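# Fit the matching cork panel into the frame recess

## Task

Choose the single cork panel whose size fits the picture frame's recess and place it in that recess, resting flat against the recess floor at all four corners, with no other panel lying on it or above it. Afterwards both hands must be holding nothing.

## Robot and tools

ROBOT. Two arms stand on a table. left_arm carries a left hand and its base sits near (-0.013, +0.372, 0) m. right_arm carries a right hand and its base sits near (-0.016, -0.354, 0) m. Each hand has four fingers (little, ring, middle, index) and a thumb that both bends and swings. Camera views come from cam_high, cam_low, cam_left_wrist and cam_right_wrist, each 504x504 pixels. A push may occasionally nudge a loose object. show_instructions returns the reference images.

FRAMES. The scene frame has its origin at table-top height, halfway between the nominal arm bases. +z is up, +x points out over the table, and the left arm is on +y. Image left and right do not match arm names. Printed poses are in the scene frame. Motion offsets are taken along the current Hand target's own axes. Each arm has a hand point 0.15 m out from the wrist mounting face and 0.05 m in front of the palm. Its +z runs along the straight fingers, which reach 0.06 to 0.07 m past it, and its +y points out of the palm. On the right hand +x runs across the palm away from the thumb. On the left hand +x points toward the thumb. A bracket on the little-finger side of the wrist sticks out about 0.10 m and can strike things.

THE 28-NUMBER ROW. Every command row holds 28 numbers, each between -1 and 1, and both arms are always included. The order is: left dx, dy, dz, rx, ry, rz; left little, ring, middle, index, thumb_bend, thumb_turn, force_limit, speed; then the same fourteen for the right arm. The six pose numbers are an offset, not a pose. They count from that arm's Hand target as it stood when the action or move began, along that target's axes. 1.0 equals 0.6 m for dx, dy, dz and 180 degrees for the rotation vector rx, ry, rz. All six at 0 asks for the current Hand target again. Finger and thumb numbers are absolute positions: +1 is open or straight, -1 is closed. thumb_turn -1 places the thumb opposite the fingers and +1 places it beside the palm. force_limit maps linearly from -1 (about 0 N) to +1 (10 N, or 15 N for the two thumb motors). speed rises from nearly zero at -1 to full at +0.48 and stays full above that. There is no 'leave unchanged' value. To keep a hand as it is, resend that hand's last executed eight numbers. If that hand has received no command yet, send its hand_measured values followed by hand_force_limit and hand_speed.

TOOLS.
execute_actions(actions, cameras): actions is a list of actions. Each action is a table of up to 15 rows of 28 numbers, one row per 1/30 s step, and the last row repeats to fill 15 steps. Every row in an action is an offset from the same start, so repeating an action moves the arm further. cameras is a list of names, ["all"], or []. An empty actions list returns images.
move(target, speed, blend, blocking, cameras): target is one 28-number row or a list of up to 15 rows. All of them are offsets from the Hand targets at the start, not chained. The hand point follows a straight path. speed is the top path speed in m/s, from 0.002 to 4.3, default 0.25. Rotation is capped at twice that value in rad/s. speed is either one number or one per target. blend is in metres and rounds the corners between listed targets. The default 0 makes the arm stop at each target. The whole move is capped at 10 s. blocking=false returns early while the motion continues. The move does not avoid obstacles or the other arm.
wait(seconds 0 to 10, cameras): lets time pass while commands are held.
stop(cameras): brakes a running move.
zoom_image(camera, region [x0, y0, x1, y1] pixels, at most 504 each way): enlarges part of that camera's newest image.
finished_scene(scene): ends the scene. scene is the current scene number shown at the end of each result. It cannot be undone.

RESULTS. Each arm reports end_effector_position (m) and end_effector_quat_wxyz in the scene frame. Hand target is the last commanded pose after clipping, and it is the base for the next offset. Also reported are joint positions, velocities (or 'within noise') and torques, plus motor temperatures. For each hand, hand_measured, hand_stopped_by (moving, target, force, stalled, fault) and hand_load_n are listed in motor order. hand_load_n is positive when the finger is pushed open, and a value near 0 means the grip was lost. A move's 'move:' line gives the outcome (done, off_target, moving, held, fault). limits=paced means the pose was clipped and limits=held means steps were withheld. MOTOR HOT appears at 85 °C. At 100 °C the arm drops and stays faulted for 30 s or more.

BEHAVIOUR. Hands often come to rest 1 to 3 cm short of the target, usually low, and this does not mean contact. A new command, even all zeros, asks for the target again. If the arm still falls short, send the remaining distance. Orientation is clipped each step to within 40 degrees of the current measured orientation. An arm that is blocked keeps pushing until you command it back past its hand point. Fingers grip a part about 0.035 to 0.065 m thick when the thumb is turned in front, or a handle down to 0.025 m. For a gentle grip, close with speed at -0.94 or lower. To loosen, send targets more open than hand_measured.

AVOID. Do not drop parts, release a moving part, or strike or press hard on anything, especially fixed or heavy objects. Do not let the arms or hands touch each other. Never close a hand on the other hand's fingers. Avoid overloading fingers or swinging loads fast. Nothing may fall off the table or be left off it. Keep motion paths away from an arm's own base. Avoid long stretched holds and pushing at unreachable poses, because they heat the motors.

Each tool is called by a JSON object that holds its "api" and its "payload".

Reference images:

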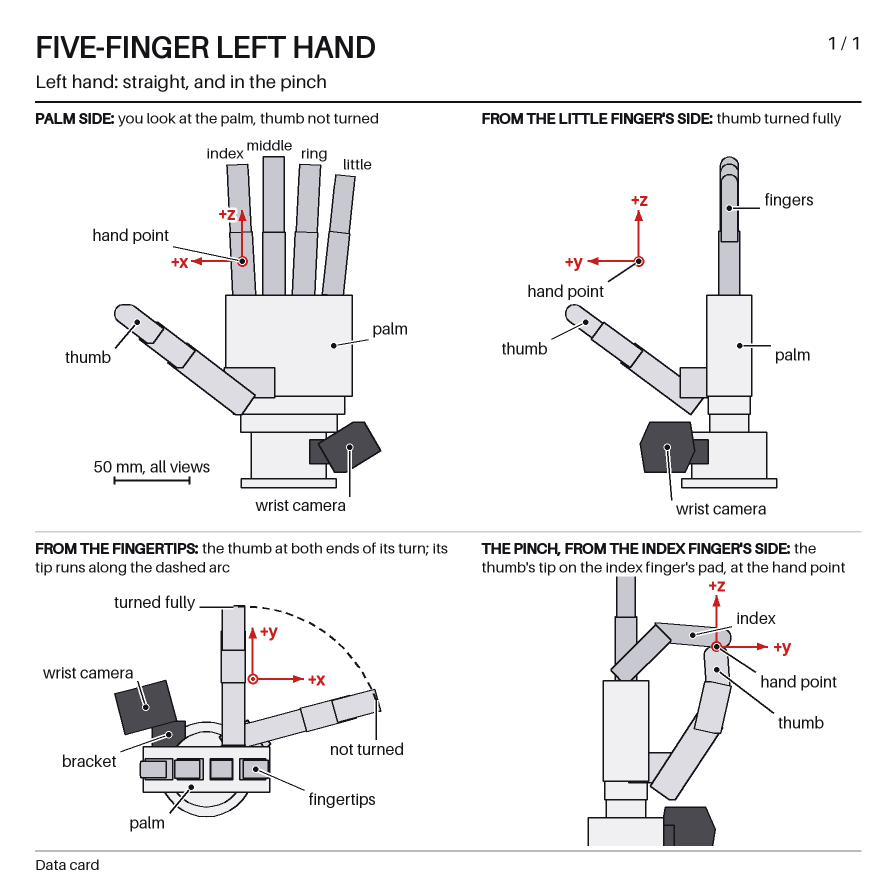

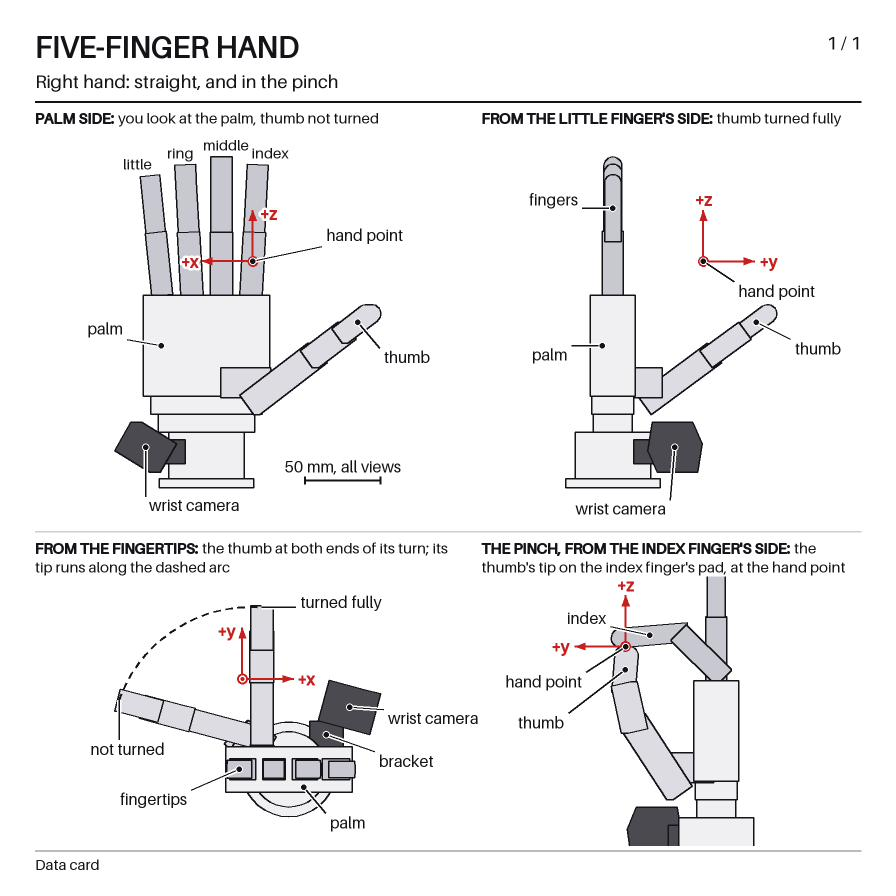

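## Session

{"api": "execute_actions", "payload": {"actions": []}}

Scene clock: 0.00 s.
left_arm: end_effector_position=(+0.6758, -0.0036, +0.2271) hand_measured=(+1.000, +1.000, +1.000, +1.000, +1.000, +1.000) hand_load_n=(+0.0, +0.0, +0.0, +0.0, +0.0, +0.0) hand_stopped_by=(target, target, target, target, target, target) hand_force_limit=0.00 hand_speed=-0.80 end_effector_quat_wxyz=(+0.117, +0.951, -0.243, +0.152) | right_arm: end_effector_position=(+0.1371, -0.3397, +0.1800) hand_measured=(+1.000, +1.000, +1.000, +1.000, +1.000, +1.000) hand_load_n=(+0.0, +0.0, +0.0, +0.0, +0.0, +0.0) hand_stopped_by=(target, target, target, target, target, target) hand_force_limit=0.00 hand_speed=-0.80 end_effector_quat_wxyz=(+0.015, +0.883, -0.467, -0.034)
Joint positions: left_arm=[-0.346 2.177 2.32 -1.377 0.192 -1.475] | right_arm=[0.08 0.963 0.864 -1.545 -0.012 -0.502]
Joint velocities: within noise
Joint torques (N m): no reading
Motor temperatures (°C): left_arm=[31 31 35 31 33 29] | right_arm=[33 32 29 31 33 32]
Heat: left arm: hottest elbow 35 °C; right arm: hottest waist 33 °C.
Hand target: left_arm +0.6804, -0.0054, +0.2408; +0.118, +0.948, -0.244, +0.167 | right_arm +0.1431, -0.3391, +0.1858; +0.010, +0.884, -0.468, -0.026

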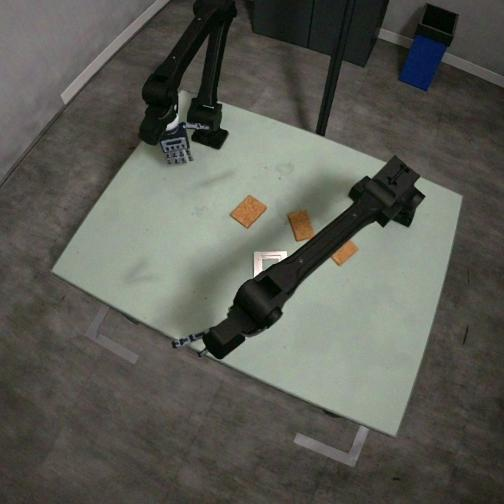

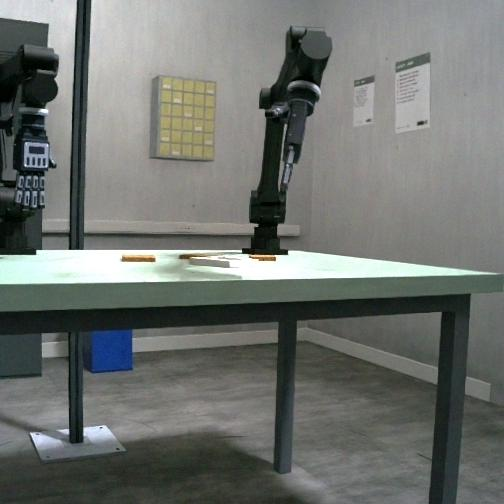

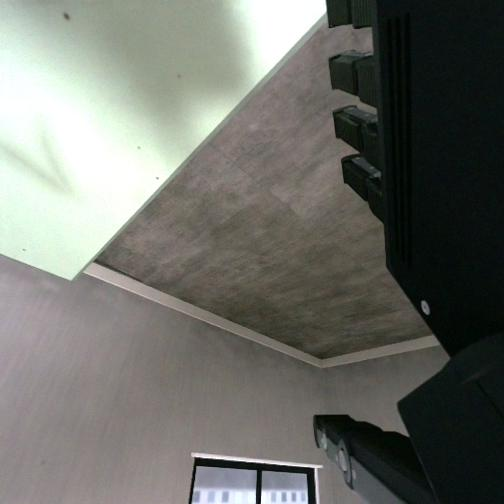

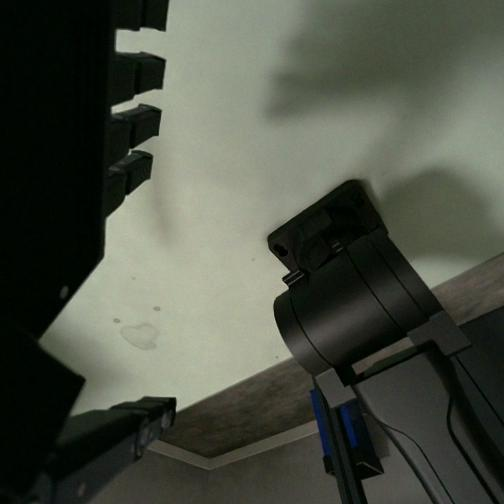

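{"api": "zoom_image", "payload": {"camera": "cam_high", "region": [200, 160, 380, 340]}}

{"api": "zoom_image", "payload": {"camera": "cam_low", "region": [100, 220, 300, 320]}}

Scaled by 2.800 from the camera's 504x504 image, which has a finer 720x720 frame.

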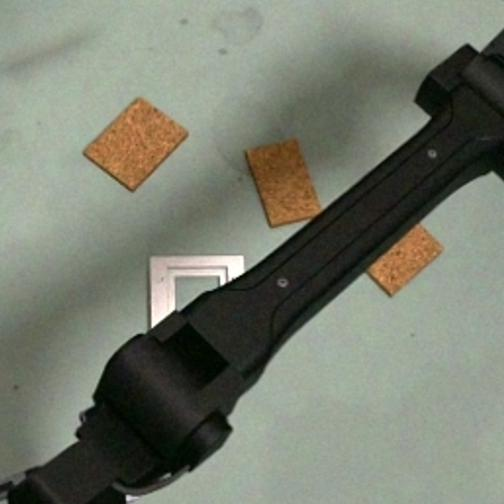

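Scaled by 2.520 from the camera's 504x504 image, which has a finer 720x720 frame.

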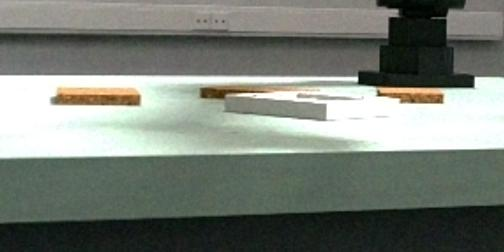

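{"api": "move", "payload": {"target": [-0.8005,-0.3645,-0.6017,0.104,0.0396,-0.2546,1,1,1,1,1,1,0,-0.8,0,0,0,0,0,0,1,1,1,1,1,1,0,-0.8], "cameras": ["all"]}}

Scene clock: 4.57 s.
left_arm: end_effector_position=(+0.3012, +0.4931, +0.3484) hand_measured=(+1.000, +1.000, +1.000, +1.000, +1.000, +1.000) hand_load_n=(+0.0, +0.0, +0.0, +0.0, +0.0, +0.0) hand_stopped_by=(target, target, target, target, target, target) hand_force_limit=0.00 hand_speed=-0.80 end_effector_quat_wxyz=(+0.041, +0.963, +0.184, +0.193) | right_arm: end_effector_position=(+0.1371, -0.3397, +0.1800) hand_measured=(+1.000, +1.000, +1.000, +1.000, +1.000, +1.000) hand_load_n=(+0.0, +0.0, +0.0, +0.0, +0.0, +0.0) hand_stopped_by=(target, target, target, target, target, target) hand_force_limit=0.00 hand_speed=-0.80 end_effector_quat_wxyz=(+0.015, +0.883, -0.467, -0.034)
Joint positions: left_arm=[0.742 0.969 1.226 -1.527 0.262 -1.272] | right_arm=[0.08 0.963 0.864 -1.545 -0.012 -0.502]
Joint torques (N m): left_arm=[1.26 -1.67 12.78 0.2 0.37 0.19] | right_arm=[-0.38 -2.73 9.42 0.27 -0.03 -0.1]
Heat: left arm: hottest elbow 35 °C; right arm: hottest waist 33 °C.
Hand target: left_arm +0.3005, +0.4949, +0.3608; +0.037, +0.962, +0.180, +0.201 | right_arm +0.1431, -0.3391, +0.1858; +0.010, +0.884, -0.468, -0.026
Off the commanded pose: left_arm 0.012 m, 1 deg | right_arm 0.008 m, 1 deg.
move: off_target (left_arm)

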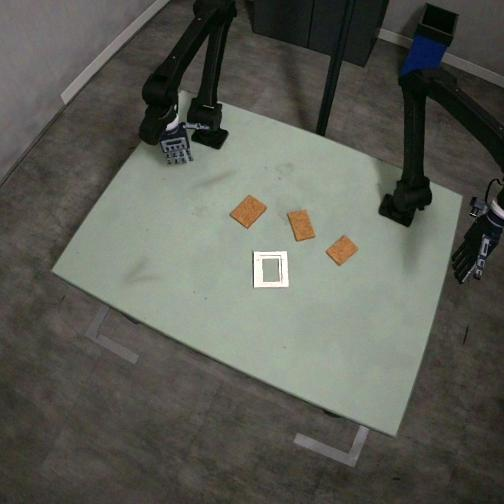

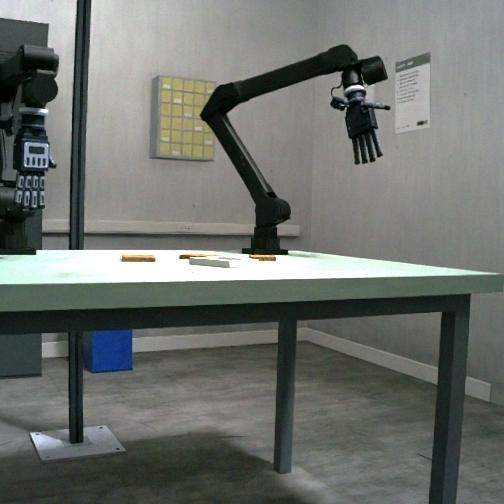

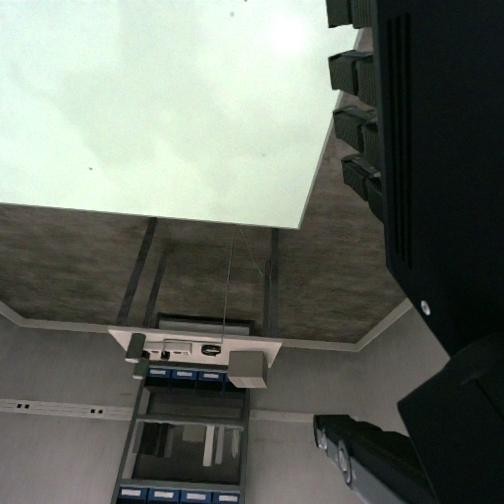

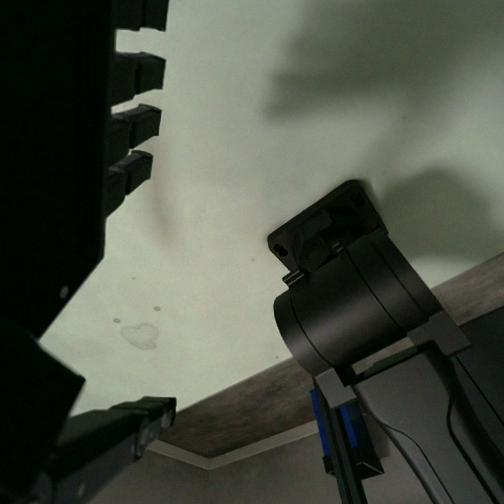

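{"api": "zoom_image", "payload": {"camera": "cam_high", "region": [220, 180, 370, 300]}}

{"api": "zoom_image", "payload": {"camera": "cam_high", "region": [240, 240, 300, 300]}}

{"api": "zoom_image", "payload": {"camera": "cam_low", "region": [110, 240, 290, 280]}}

Scaled by 3.360 from the camera's 504x504 image, which has a finer 720x720 frame.

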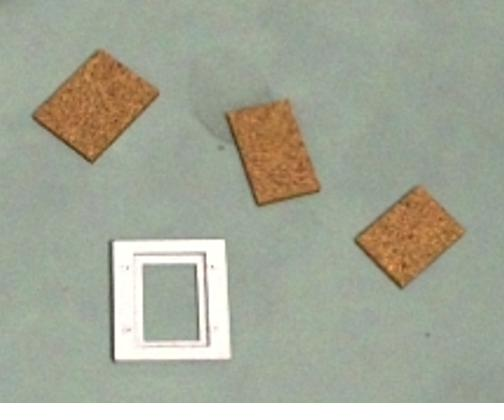

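Scaled by 8.400 from the camera's 504x504 image, which has a finer 720x720 frame.

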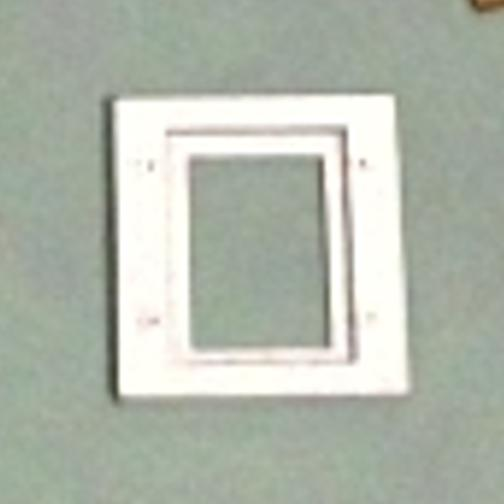

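Scaled by 2.800 from the camera's 504x504 image, which has a finer 720x720 frame.

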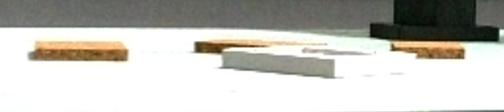

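{"api": "move", "payload": {"target": [0,0,0,0,0,0,1,1,1,1,1,1,0,-0.8,-0.319,-0.480,-0.199,0.2905,-0.069,-0.177,1,1,1,1,1,1,0,-0.8], "cameras": ["all"]}}

Scene clock: 9.43 s.
left_arm: end_effector_position=(+0.3012, +0.4930, +0.3484) hand_measured=(+1.000, +1.000, +1.000, +1.000, +1.000, +1.000) hand_load_n=(+0.0, +0.0, +0.0, +0.0, +0.0, +0.0) hand_stopped_by=(target, target, target, target, target, target) hand_force_limit=0.00 hand_speed=-0.80 end_effector_quat_wxyz=(+0.041, +0.963, +0.183, +0.193) | right_arm: end_effector_position=(+0.2701, -0.0363, +0.2754) hand_measured=(+1.000, +1.000, +1.000, +1.000, +1.000, +1.000) hand_load_n=(+0.0, +0.0, +0.0, +0.0, +0.0, +0.0) hand_stopped_by=(target, target, target, target, target, target) hand_force_limit=0.00 hand_speed=-0.80 end_effector_quat_wxyz=(-0.409, +0.889, -0.190, +0.075)
Joint positions: left_arm=[0.742 0.969 1.226 -1.527 0.263 -1.271] | right_arm=[0.627 1.097 1.101 -0.792 -0.396 -0.342]
Joint torques (N m): left_arm=[1.2 -1.73 12.79 0.2 0.38 0.18] | right_arm=[0.67 -5.25 13.35 2.81 -0.36 -0.02]
Heat: left arm: hottest elbow 35 °C; right arm: hottest waist 33 °C.
Hand target: left_arm +0.3005, +0.4948, +0.3608; +0.037, +0.962, +0.180, +0.201 | right_arm +0.2800, -0.0197, +0.3000; -0.430, +0.881, -0.178, +0.087
Off the commanded pose: left_arm 0.013 m, 1 deg | right_arm 0.031 m, 3 deg.
move: off_target (left_arm, right_arm)

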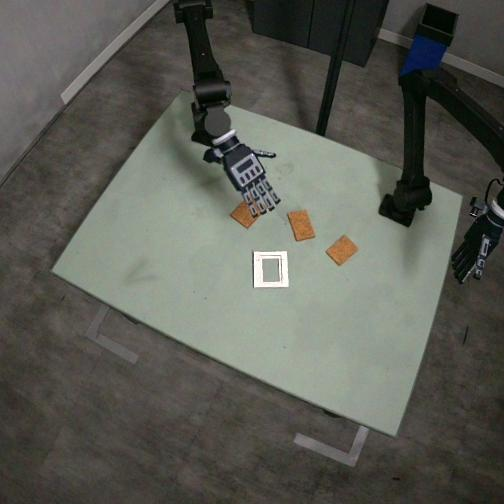

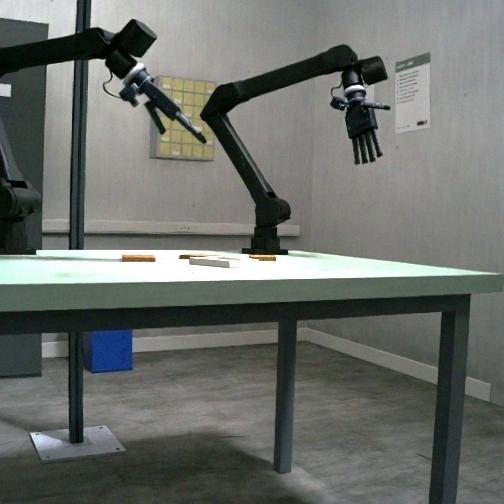

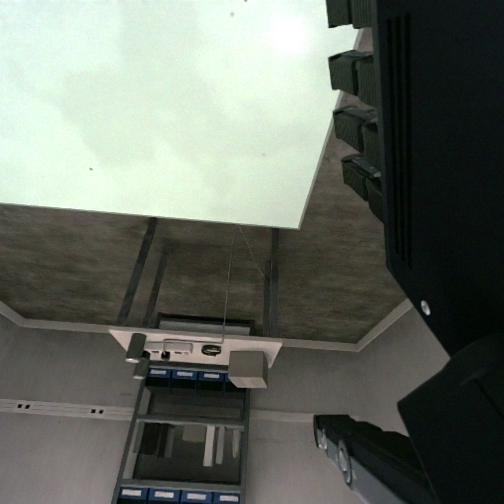

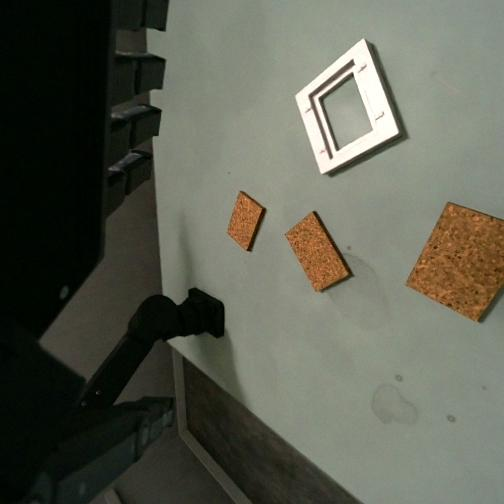

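{"api": "zoom_image", "payload": {"camera": "cam_right_wrist", "region": [280, 20, 420, 190]}}

{"api": "zoom_image", "payload": {"camera": "cam_right_wrist", "region": [210, 170, 504, 340]}}

Scaled by 2.965 from the camera's 504x504 image, which has a finer 720x720 frame.

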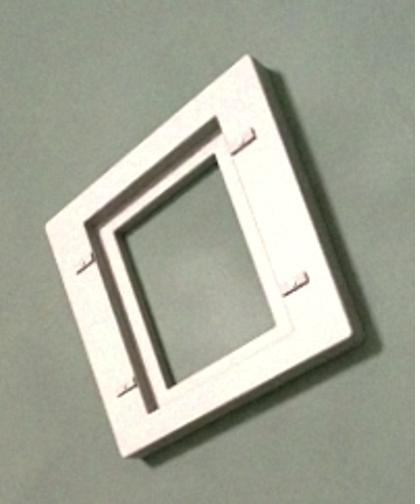

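Scaled by 1.714 from the camera's 504x504 image, which has a finer 720x720 frame.

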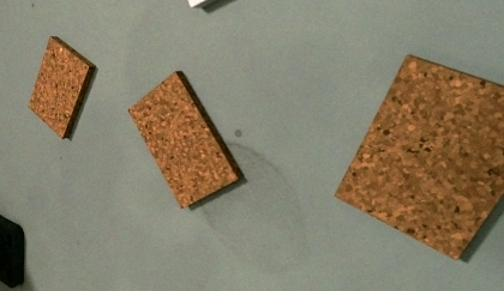

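{"api": "move", "payload": {"target": [-0.146,0.238,0.032,-0.035,-0.1352,0.3894,1,1,1,1,1,1,0,-0.8,0.0463,0.2777,-0.3552,0,0,0,1,1,1,1,1,1,0,-0.8], "cameras": ["cam_right_wrist"]}}

Scene clock: 16.10 s.
left_arm: end_effector_position=(+0.2728, +0.3304, +0.3133) hand_measured=(+1.000, +1.000, +1.000, +1.000, +1.000, +1.000) hand_load_n=(+0.0, +0.0, +0.0, +0.0, -0.5, +0.0) hand_stopped_by=(target, target, target, target, target, target) hand_force_limit=0.00 hand_speed=-0.80 end_effector_quat_wxyz=(-0.014, +0.908, -0.414, +0.056) | right_arm: end_effector_position=(+0.1948, -0.2758, +0.2888) hand_measured=(+1.000, +1.000, +1.000, +1.000, +1.000, +1.000) hand_load_n=(+0.0, +0.0, -0.5, +0.0, +0.0, +0.0) hand_stopped_by=(target, target, target, target, target, target) hand_force_limit=0.00 hand_speed=-0.80 end_effector_quat_wxyz=(-0.429, +0.882, -0.178, +0.078)
Joint positions: left_arm=[0.114 1.096 1.314 -1.677 0.03 -0.629] | right_arm=[-0.216 0.815 1.014 -1.547 -0.883 -1.267]
Joint torques (N m): left_arm=[0.15 -2.02 14.78 -0.2 -0.12 0.19] | right_arm=[-1.55 -0.5 10.77 0.35 -0.86 -0.16]
Heat: left arm: hottest elbow 37 °C; right arm: hottest waist 33 °C.
Hand target: left_arm +0.2806, +0.3300, +0.3307; +0.000, +0.906, -0.423, +0.000 | right_arm +0.2002, -0.2797, +0.2997; -0.430, +0.881, -0.178, +0.087
Off the commanded pose: left_arm 0.019 m, 7 deg | right_arm 0.013 m, 1 deg.
joint sent to its limit (left arm) — joint 4 (wrist pitch), lower limit. The joint targets are off in orientation, not in position.
move: off_target (left_arm, right_arm)
Images, in order (width x height): cam_right_wrist 504x504.

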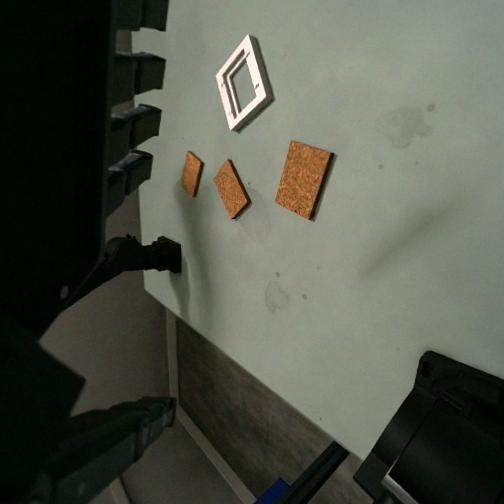

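{"api": "move", "payload": {"target": [[-0.0045,0.083,0.05,0.1385,0.116,0.4335,1,1,1,1,1,-1,0,-0.5,0,0,0,0,0,0,1,1,1,1,1,1,0,-0.8],[0.044,0.165,0.218,0.0891,0.3785,0.7761,1,1,1,1,1,-1,0,-0.5,0,0,0,0,0,0,1,1,1,1,1,1,0,-0.8]], "cameras": ["all"]}}

Scene clock: 23.73 s.
left_arm: end_effector_position=(+0.2251, +0.2473, +0.2029) hand_measured=(+1.000, +1.000, +1.000, +1.000, +1.000, -1.000) hand_load_n=(+0.0, +0.0, +0.0, +0.0, +0.0, +0.0) hand_stopped_by=(target, target, target, target, target, target) hand_force_limit=0.00 hand_speed=-0.50 end_effector_quat_wxyz=(-0.060, +0.173, +0.890, -0.418) | right_arm: end_effector_position=(+0.1949, -0.2759, +0.2888) hand_measured=(+1.000, +1.000, +1.000, +1.000, +1.000, +1.000) hand_load_n=(+0.0, +0.0, +0.0, +0.0, +0.0, -0.5) hand_stopped_by=(target, target, target, target, target, target) hand_force_limit=0.00 hand_speed=-0.80 end_effector_quat_wxyz=(-0.429, +0.882, -0.178, +0.078)
Joint positions: left_arm=[-0.075 1.191 1.03 -1.677 0.841 1.972] | right_arm=[-0.217 0.815 1.014 -1.547 -0.884 -1.268]
Joint torques (N m): left_arm=[0.09 -2.73 9.16 -0.98 0.58 0.21] | right_arm=[-1.49 -0.44 10.77 0.31 -0.86 -0.16]
Heat: left arm: hottest elbow 37 °C; right arm: hottest waist 33 °C.
Hand target: left_arm +0.2217, +0.2463, +0.1999; -0.089, +0.183, +0.880, -0.429 | right_arm +0.2003, -0.2797, +0.2997; -0.430, +0.881, -0.178, +0.087
Off the commanded pose: left_arm 0.005 m, 4 deg | right_arm 0.013 m, 1 deg.
joint sent to its limit (left arm) — joint 4 (wrist pitch), lower limit. The joint targets are off in orientation, not in position.
move: off_target (left_arm, right_arm)

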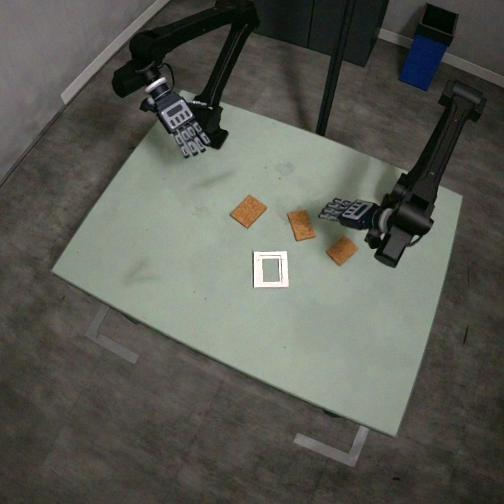

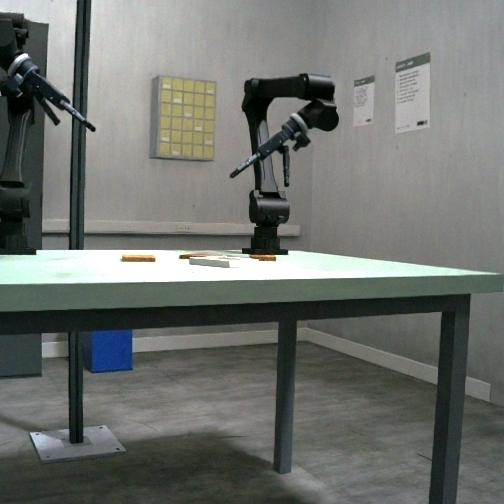

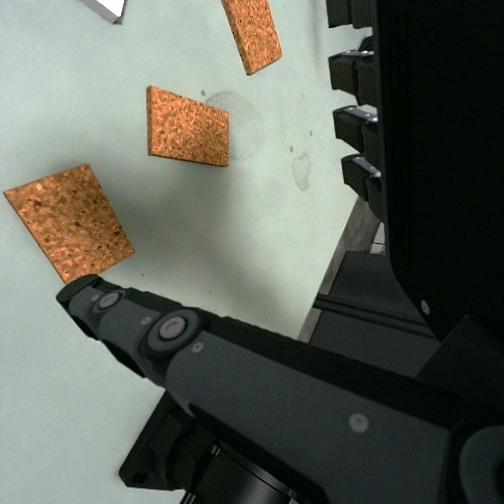

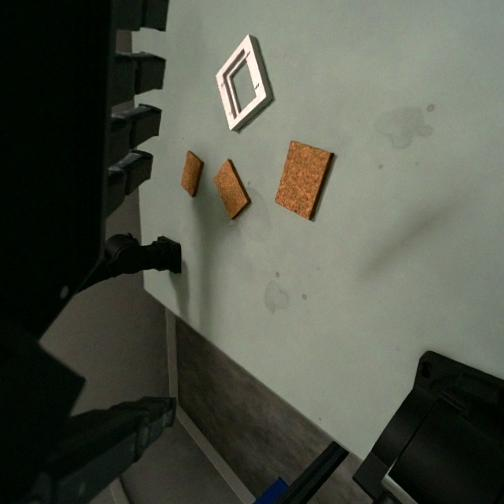

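{"api": "move", "payload": {"target": [0,0,0,0,0,0,1,1,0.3,0.3,1,-1,0,-0.5,0,0,0,0,0,0,1,1,1,1,1,1,0,-0.8], "cameras": ["cam_left_wrist"]}}

{"api": "move", "payload": {"target": [0,0,0,0,0,0,1,1,0.0,0.0,1,-1,0,-0.5,0,0,0,0,0,0,1,1,1,1,1,1,0,-0.8], "cameras": ["cam_left_wrist"]}}

Scene clock: 26.63 s.
left_arm: end_effector_position=(+0.2252, +0.2473, +0.2028) hand_measured=(+1.000, +1.000, +0.300, +0.300, +1.000, -1.000) hand_load_n=(+0.0, +0.0, +0.0, +0.0, +0.0, +0.0) hand_stopped_by=(target, target, target, target, target, target) hand_force_limit=0.00 hand_speed=-0.50 end_effector_quat_wxyz=(-0.059, +0.173, +0.890, -0.418) | right_arm: end_effector_position=(+0.1949, -0.2759, +0.2888) hand_measured=(+1.000, +1.000, +1.000, +1.000, +1.000, +1.000) hand_load_n=(-0.5, +0.0, +0.0, +0.0, +0.0, +0.0) hand_stopped_by=(target, target, target, target, target, target) hand_force_limit=0.00 hand_speed=-0.80 end_effector_quat_wxyz=(-0.429, +0.882, -0.178, +0.078)
Joint positions: left_arm=[-0.075 1.191 1.03 -1.677 0.841 1.973] | right_arm=[-0.217 0.815 1.014 -1.547 -0.884 -1.268]
Joint torques (N m): left_arm=[0.09 -2.73 9.18 -0.98 0.56 0.2] | right_arm=[-1.55 -0.44 10.77 0.34 -0.86 -0.16]
Heat: left arm: hottest elbow 37 °C; right arm: hottest waist 33 °C.
Hand target: left_arm +0.2217, +0.2463, +0.1999; -0.089, +0.183, +0.880, -0.429 | right_arm +0.2003, -0.2797, +0.2997; -0.430, +0.881, -0.178, +0.087
Off the commanded pose: left_arm 0.005 m, 4 deg | right_arm 0.013 m, 1 deg.
joint sent to its limit (left arm) — joint 4 (wrist pitch), lower limit. The joint targets are off in orientation, not in position.
move: off_target (left_arm, right_arm)
Images, in order (width x height): cam_left_wrist 504x504.

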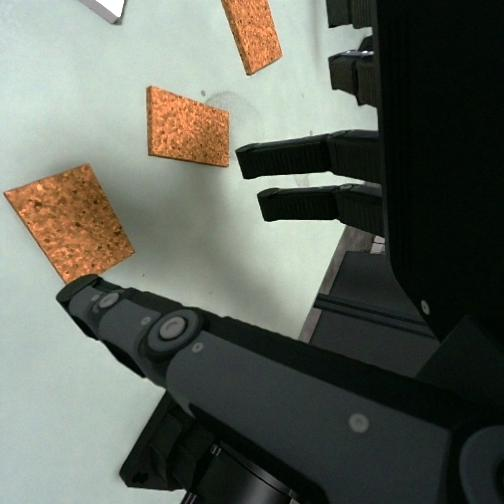

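Scene clock: 27.13 s.
left_arm: end_effector_position=(+0.2252, +0.2473, +0.2028) hand_measured=(+1.000, +1.000, +0.000, +0.000, +1.000, -1.000) hand_load_n=(+0.0, +0.0, +0.0, +0.0, +0.0, +0.0) hand_stopped_by=(target, target, target, target, target, target) hand_force_limit=0.00 hand_speed=-0.50 end_effector_quat_wxyz=(-0.059, +0.173, +0.890, -0.418) | right_arm: end_effector_position=(+0.1949, -0.2759, +0.2888) hand_measured=(+1.000, +1.000, +1.000, +1.000, +1.000, +1.000) hand_load_n=(+0.0, +0.0, -0.5, +0.0, +0.0, +0.0) hand_stopped_by=(target, target, target, target, target, target) hand_force_limit=0.00 hand_speed=-0.80 end_effector_quat_wxyz=(-0.429, +0.882, -0.178, +0.078)
Joint positions: left_arm=[-0.075 1.191 1.03 -1.677 0.841 1.973] | right_arm=[-0.217 0.815 1.014 -1.547 -0.884 -1.268]
Joint torques (N m): left_arm=[0.03 -2.73 9.2 -0.96 0.56 0.2] | right_arm=[-1.55 -0.5 10.74 0.32 -0.86 -0.16]
Heat: left arm: hottest elbow 37 °C; right arm: hottest waist 33 °C.
Hand target: left_arm +0.2217, +0.2463, +0.1999; -0.089, +0.183, +0.880, -0.429 | right_arm +0.2003, -0.2797, +0.2997; -0.430, +0.881, -0.178, +0.087
Off the commanded pose: left_arm 0.005 m, 4 deg | right_arm 0.013 m, 1 deg.
joint sent to its limit (left arm) — joint 4 (wrist pitch), lower limit. The joint targets are off in orientation, not in position.
move: off_target (left_arm, right_arm)
Images, in order (width x height): cam_left_wrist 504x504.

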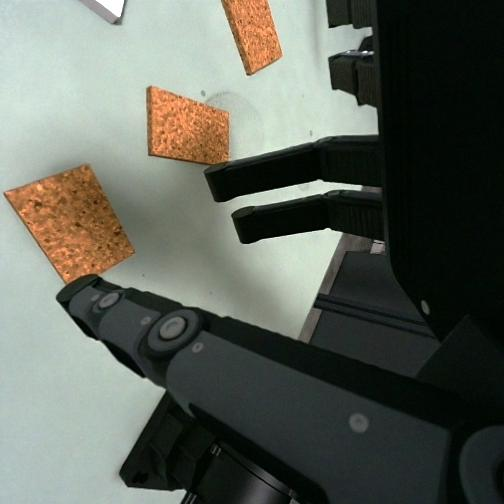

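{"api": "move", "payload": {"target": [0.0103,0.1303,0.1037,0,0,0,1,1,0.4,0.4,1,-1,0,-0.5,0,0,0,0,0,0,1,1,1,1,1,1,0,-0.8], "cameras": ["cam_left_wrist", "cam_low"]}}

Scene clock: 29.20 s.
left_arm: end_effector_position=(+0.2122, +0.2483, +0.1041) hand_measured=(+1.000, +1.000, +0.400, +0.400, +1.000, -1.000) hand_load_n=(+0.0, +0.0, +0.0, +0.0, +0.0, +0.0) hand_stopped_by=(target, target, target, target, target, target) hand_force_limit=0.00 hand_speed=-0.50 end_effector_quat_wxyz=(-0.093, +0.180, +0.882, -0.426) | right_arm: end_effector_position=(+0.1949, -0.2759, +0.2888) hand_measured=(+1.000, +1.000, +1.000, +1.000, +1.000, +1.000) hand_load_n=(+0.0, +0.0, +0.0, -0.5, +0.0, +0.0) hand_stopped_by=(target, target, target, target, target, target) hand_force_limit=0.00 hand_speed=-0.80 end_effector_quat_wxyz=(-0.429, +0.882, -0.178, +0.078)
Joint positions: left_arm=[-0.075 1.308 0.836 -1.471 0.843 2.041] | right_arm=[-0.217 0.815 1.014 -1.547 -0.884 -1.268]
Joint torques (N m): left_arm=[0.91 -3.25 8.31 -0.14 0.73 0.21] | right_arm=[-1.55 -0.44 10.77 0.35 -0.87 -0.16]
Heat: left arm: hottest elbow 37 °C; right arm: hottest waist 33 °C.
Hand target: left_arm +0.2157, +0.2481, +0.1000; -0.089, +0.183, +0.880, -0.429 | right_arm +0.2003, -0.2797, +0.2997; -0.430, +0.881, -0.178, +0.087
Off the commanded pose: left_arm 0.005 m, 1 deg | right_arm 0.013 m, 1 deg.
move: off_target (right_arm)
Images, in order (width x height): cam_low 504x504, cam_left_wrist 504x504.

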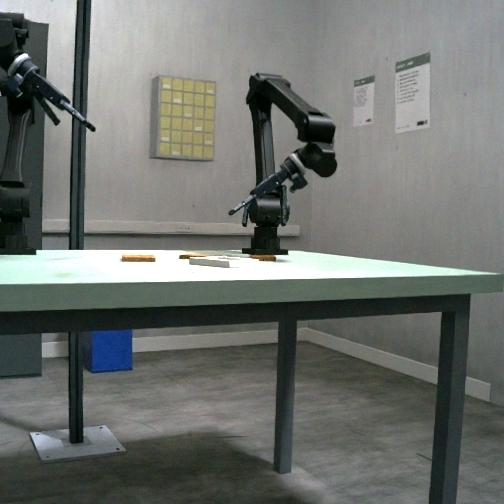

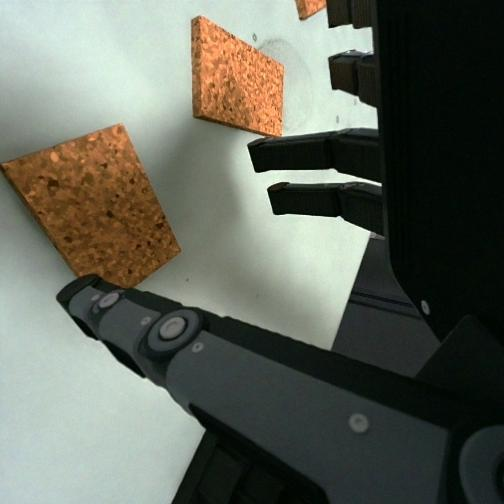

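{"api": "move", "payload": {"target": [0.0015,0.0653,0.0518,0,0,0,1,1,0.4,0.4,1,-1,0,-0.5,0,0,0,0,0,0,1,1,1,1,1,1,0,-0.8], "cameras": ["cam_left_wrist", "cam_low"], "speed": 0.1}}

{"api": "zoom_image", "payload": {"camera": "cam_low", "region": [180, 190, 300, 280]}}

Scene clock: 30.70 s.
left_arm: end_effector_position=(+0.2134, +0.2481, +0.0549) hand_measured=(+1.000, +1.000, +0.400, +0.400, +1.000, -1.000) hand_load_n=(+0.0, +0.0, +0.0, -0.5, +0.0, +0.0) hand_stopped_by=(target, target, target, target, target, target) hand_force_limit=0.00 hand_speed=-0.50 end_effector_quat_wxyz=(-0.090, +0.182, +0.881, -0.426) | right_arm: end_effector_position=(+0.1949, -0.2759, +0.2888) hand_measured=(+1.000, +1.000, +1.000, +1.000, +1.000, +1.000) hand_load_n=(+0.0, +0.0, +0.0, -0.5, +0.0, +0.0) hand_stopped_by=(target, target, target, target, target, target) hand_force_limit=0.00 hand_speed=-0.80 end_effector_quat_wxyz=(-0.429, +0.882, -0.178, +0.078)
Joint positions: left_arm=[-0.075 1.389 0.762 -1.313 0.844 2.043] | right_arm=[-0.217 0.815 1.014 -1.547 -0.884 -1.268]
Joint torques (N m): left_arm=[0.85 -3.6 7.32 -0.08 0.71 0.18] | right_arm=[-1.61 -0.44 10.76 0.29 -0.86 -0.16]
Heat: left arm: hottest elbow 37 °C; right arm: hottest waist 33 °C.
Hand target: left_arm +0.2149, +0.2482, +0.0500; -0.089, +0.183, +0.880, -0.429 | right_arm +0.2003, -0.2797, +0.2997; -0.430, +0.881, -0.178, +0.087
Off the commanded pose: left_arm 0.005 m, 0 deg | right_arm 0.013 m, 1 deg.
move: off_target (right_arm)
Images, in order (width x height): cam_low 504x504, cam_left_wrist 504x504.

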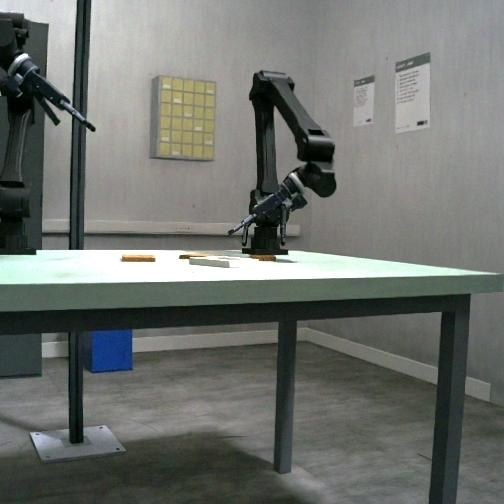

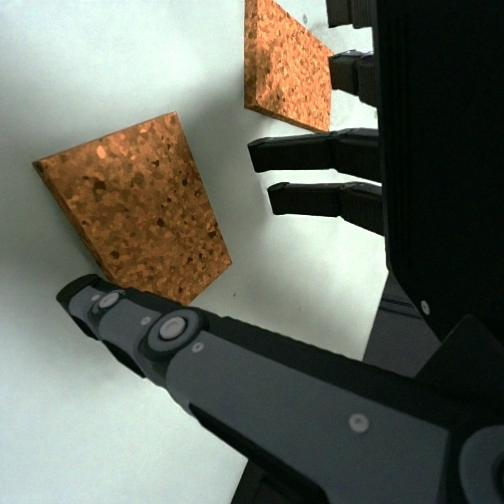

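Scaled by 4.200 from the camera's 504x504 image, which has a finer 720x720 frame.

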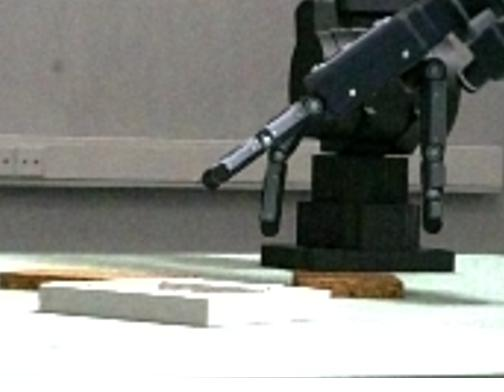

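{"api": "move", "payload": {"target": [0,0.0368,0.0287,0,0,0,1,1,0.4,0.4,1,-1,0,-0.5,0,0,0,0,0,0,1,1,1,1,1,1,0,-0.8], "cameras": ["cam_left_wrist", "cam_low"], "speed": 0.06}}

{"api": "zoom_image", "payload": {"camera": "cam_low", "region": [180, 190, 300, 280]}}

Scene clock: 31.90 s.
left_arm: end_effector_position=(+0.2140, +0.2480, +0.0270) hand_measured=(+1.000, +1.000, +0.400, +0.400, +1.000, -1.000) hand_load_n=(+0.0, +0.0, +0.0, +0.0, +0.0, +0.0) hand_stopped_by=(target, target, target, target, target, target) hand_force_limit=0.00 hand_speed=-0.50 end_effector_quat_wxyz=(-0.090, +0.182, +0.881, -0.426) | right_arm: end_effector_position=(+0.1949, -0.2759, +0.2888) hand_measured=(+1.000, +1.000, +1.000, +1.000, +1.000, +1.000) hand_load_n=(+0.0, +0.0, +0.0, +0.0, +0.0, +0.0) hand_stopped_by=(target, target, target, target, target, target) hand_force_limit=0.00 hand_speed=-0.80 end_effector_quat_wxyz=(-0.429, +0.882, -0.178, +0.078)
Joint positions: left_arm=[-0.075 1.447 0.729 -1.221 0.844 2.043] | right_arm=[-0.217 0.815 1.014 -1.547 -0.884 -1.268]
Joint torques (N m): left_arm=[0.91 -3.9 6.78 -0.13 0.71 0.18] | right_arm=[-1.49 -0.44 10.77 0.32 -0.86 -0.16]
Heat: left arm: hottest elbow 37 °C; right arm: hottest waist 33 °C.
Hand target: left_arm +0.2147, +0.2482, +0.0220; -0.089, +0.183, +0.880, -0.429 | right_arm +0.2003, -0.2797, +0.2997; -0.430, +0.881, -0.178, +0.087
Off the commanded pose: left_arm 0.005 m, 0 deg | right_arm 0.013 m, 1 deg.
move: off_target (right_arm)
Images, in order (width x height): cam_low 504x504, cam_left_wrist 504x504.

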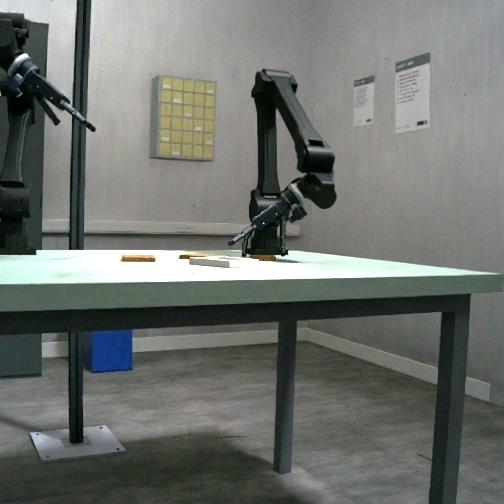

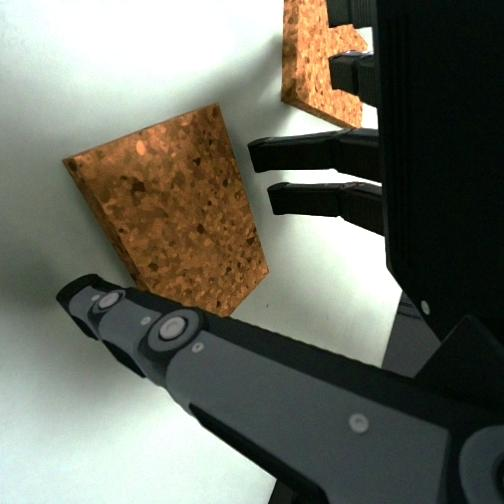

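Scaled by 4.200 from the camera's 504x504 image, which has a finer 720x720 frame.

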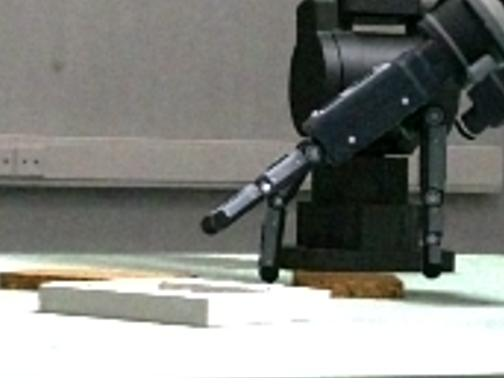

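{"api": "move", "payload": {"target": [0,0.0053,0.0041,0,0,0,1,1,0.4,0.4,1,-1,-0.5,-0.8,0,0,0,0,0,0,1,1,1,1,1,1,0,-0.8], "speed": 0.05}}

{"api": "move", "payload": {"target": [0,0,0,0,0,0,1,1,0.0,0.0,1,-1,-0.5,-0.8,0,0,0,0,0,0,1,1,1,1,1,1,0,-0.8], "cameras": ["cam_left_wrist", "cam_low"]}}

{"api": "zoom_image", "payload": {"camera": "cam_low", "region": [180, 190, 300, 280]}}

Scene clock: 33.70 s.
left_arm: end_effector_position=(+0.2162, +0.2478, +0.0241) hand_measured=(+1.000, +1.000, +0.400, +0.400, +1.000, -1.000) hand_load_n=(+0.0, +0.0, +0.0, +0.0, +0.0, -0.5) hand_stopped_by=(target, target, target, target, target, target) hand_force_limit=-0.50 hand_speed=-0.80 end_effector_quat_wxyz=(-0.088, +0.183, +0.882, -0.426) | right_arm: end_effector_position=(+0.1949, -0.2759, +0.2888) hand_measured=(+1.000, +1.000, +1.000, +1.000, +1.000, +1.000) hand_load_n=(+0.0, +0.0, +0.5, +0.0, +0.0, +0.0) hand_stopped_by=(target, target, target, target, target, target) hand_force_limit=0.00 hand_speed=-0.80 end_effector_quat_wxyz=(-0.429, +0.882, -0.178, +0.078)
Joint positions: left_arm=[-0.075 1.455 0.729 -1.208 0.844 2.043] | right_arm=[-0.217 0.815 1.014 -1.547 -0.884 -1.268]
Joint torques (N m): left_arm=[0.91 -3.96 6.34 -0.09 0.71 0.18] | right_arm=[-1.55 -0.5 10.76 0.29 -0.87 -0.16]
Heat: left arm: hottest elbow 37 °C; right arm: hottest waist 33 °C.
Hand target: left_arm +0.2147, +0.2483, +0.0180; -0.089, +0.183, +0.880, -0.429 | right_arm +0.2003, -0.2797, +0.2997; -0.430, +0.881, -0.178, +0.087
Off the commanded pose: left_arm 0.006 m, 0 deg | right_arm 0.013 m, 1 deg.
move: off_target (right_arm)

Scene clock: 34.63 s.
left_arm: end_effector_position=(+0.2159, +0.2474, +0.0240) hand_measured=(+1.000, +1.000, +0.052, +0.032, +1.000, -1.000) hand_load_n=(+0.0, +0.0, +4.0, +5.0, +1.5, -1.0) hand_stopped_by=(target, target, force, force, target, target) hand_force_limit=-0.50 hand_speed=-0.80 end_effector_quat_wxyz=(-0.088, +0.183, +0.881, -0.427) | right_arm: end_effector_position=(+0.1949, -0.2759, +0.2888) hand_measured=(+1.000, +1.000, +1.000, +1.000, +1.000, +1.000) hand_load_n=(+0.0, +0.0, +0.0, +0.0, +0.0, +0.0) hand_stopped_by=(target, target, target, target, target, target) hand_force_limit=0.00 hand_speed=-0.80 end_effector_quat_wxyz=(-0.429, +0.882, -0.178, +0.078)
Joint positions: left_arm=[-0.075 1.455 0.728 -1.207 0.846 2.043] | right_arm=[-0.217 0.815 1.014 -1.547 -0.884 -1.268]
Joint torques (N m): left_arm=[0.91 -3.96 6.43 -0.1 0.62 0.19] | right_arm=[-1.55 -0.44 10.77 0.31 -0.85 -0.16]
Heat: left arm: hottest elbow 37 °C; right arm: hottest waist 33 °C.
Hand target: left_arm +0.2148, +0.2482, +0.0180; -0.089, +0.183, +0.880, -0.429 | right_arm +0.2003, -0.2797, +0.2997; -0.430, +0.881, -0.178, +0.087
Off the commanded pose: left_arm 0.006 m, 0 deg | right_arm 0.013 m, 1 deg.
move: off_target (right_arm)
Images, in order (width x height): cam_low 504x504, cam_left_wrist 504x504.

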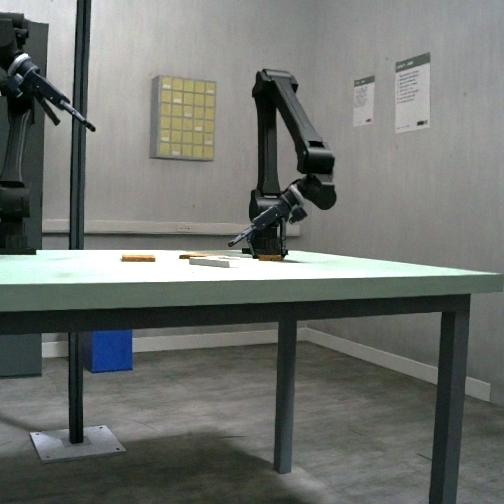

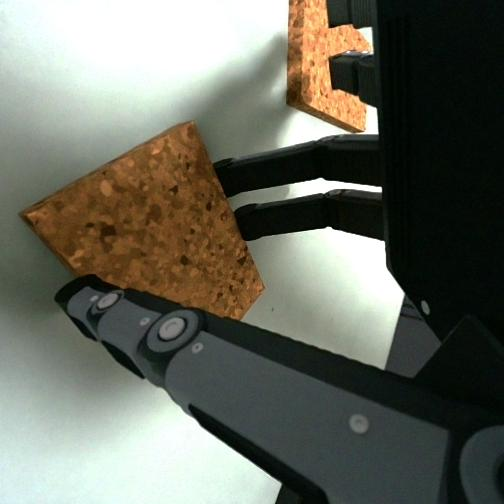

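Scaled by 4.200 from the camera's 504x504 image, which has a finer 720x720 frame.

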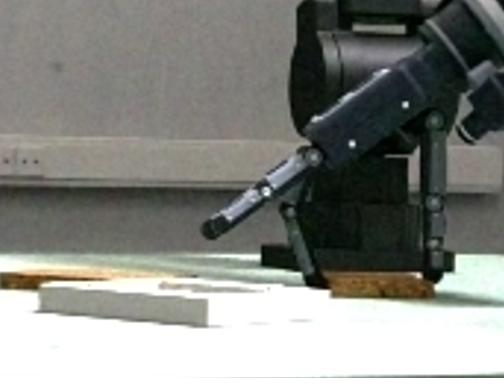

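{"api": "move", "payload": {"target": [0,-0.0788,-0.0616,0,0,0,1,1,0.0,0.0,1,-1,-0.5,-0.8,0,0,0,0,0,0,1,1,1,1,1,1,0,-0.8], "cameras": ["cam_left_wrist", "cam_low"], "speed": 0.08}}

{"api": "zoom_image", "payload": {"camera": "cam_low", "region": [180, 190, 300, 280]}}

Scene clock: 36.17 s.
left_arm: end_effector_position=(+0.1981, +0.2492, +0.0649) hand_measured=(+1.000, +1.000, +0.052, +0.032, +1.000, -1.000) hand_load_n=(+0.0, +0.0, +0.0, +0.0, +0.0, +0.0) hand_stopped_by=(target, target, force, force, target, target) hand_force_limit=-0.50 hand_speed=-0.80 end_effector_quat_wxyz=(-0.109, +0.173, +0.880, -0.429) | right_arm: end_effector_position=(+0.1949, -0.2759, +0.2888) hand_measured=(+1.000, +1.000, +1.000, +1.000, +1.000, +1.000) hand_load_n=(+0.0, +0.0, +0.0, +0.0, +0.0, -0.5) hand_stopped_by=(target, target, target, target, target, target) hand_force_limit=0.00 hand_speed=-0.80 end_effector_quat_wxyz=(-0.429, +0.882, -0.178, +0.078)
Joint positions: left_arm=[-0.075 1.364 0.756 -1.374 0.846 2.044] | right_arm=[-0.217 0.815 1.014 -1.547 -0.884 -1.268]
Joint torques (N m): left_arm=[0.91 -5.3 11.29 -1.32 0.61 0.16] | right_arm=[-1.55 -0.38 10.77 0.35 -0.86 -0.16]
Heat: left arm: hottest elbow 37 °C; right arm: hottest waist 33 °C.
Hand target: left_arm +0.2148, +0.2482, +0.0780; -0.089, +0.183, +0.880, -0.429 | right_arm +0.2003, -0.2797, +0.2997; -0.430, +0.881, -0.178, +0.087
Off the commanded pose: left_arm 0.021 m, 3 deg | right_arm 0.013 m, 1 deg.
move: off_target (left_arm, right_arm)
Images, in order (width x height): cam_low 504x504, cam_left_wrist 504x504.

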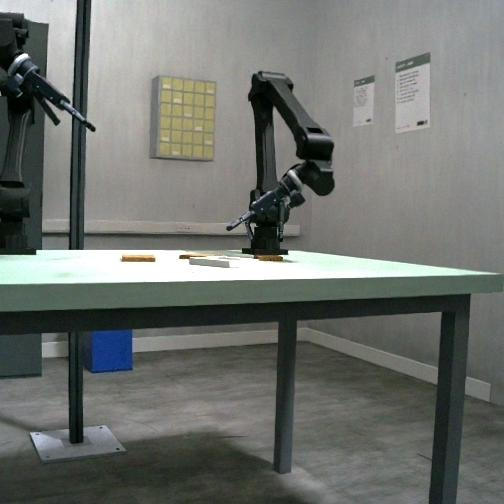

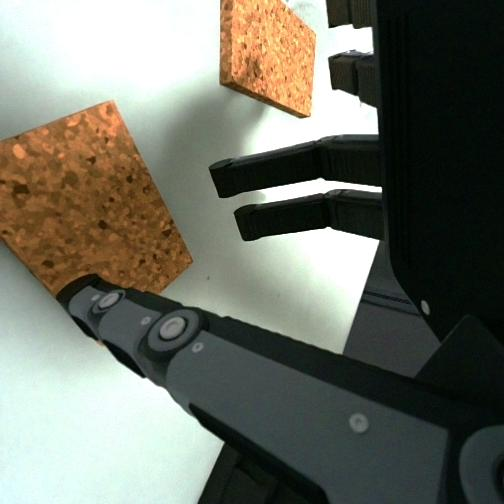

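Scaled by 4.200 from the camera's 504x504 image, which has a finer 720x720 frame.

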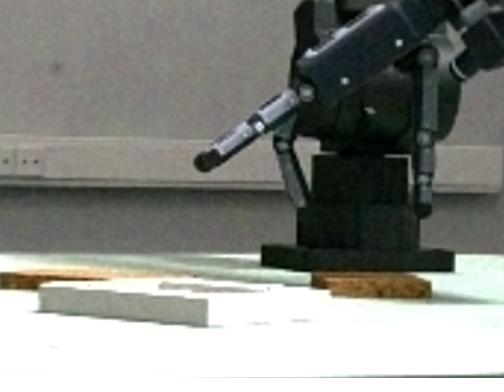

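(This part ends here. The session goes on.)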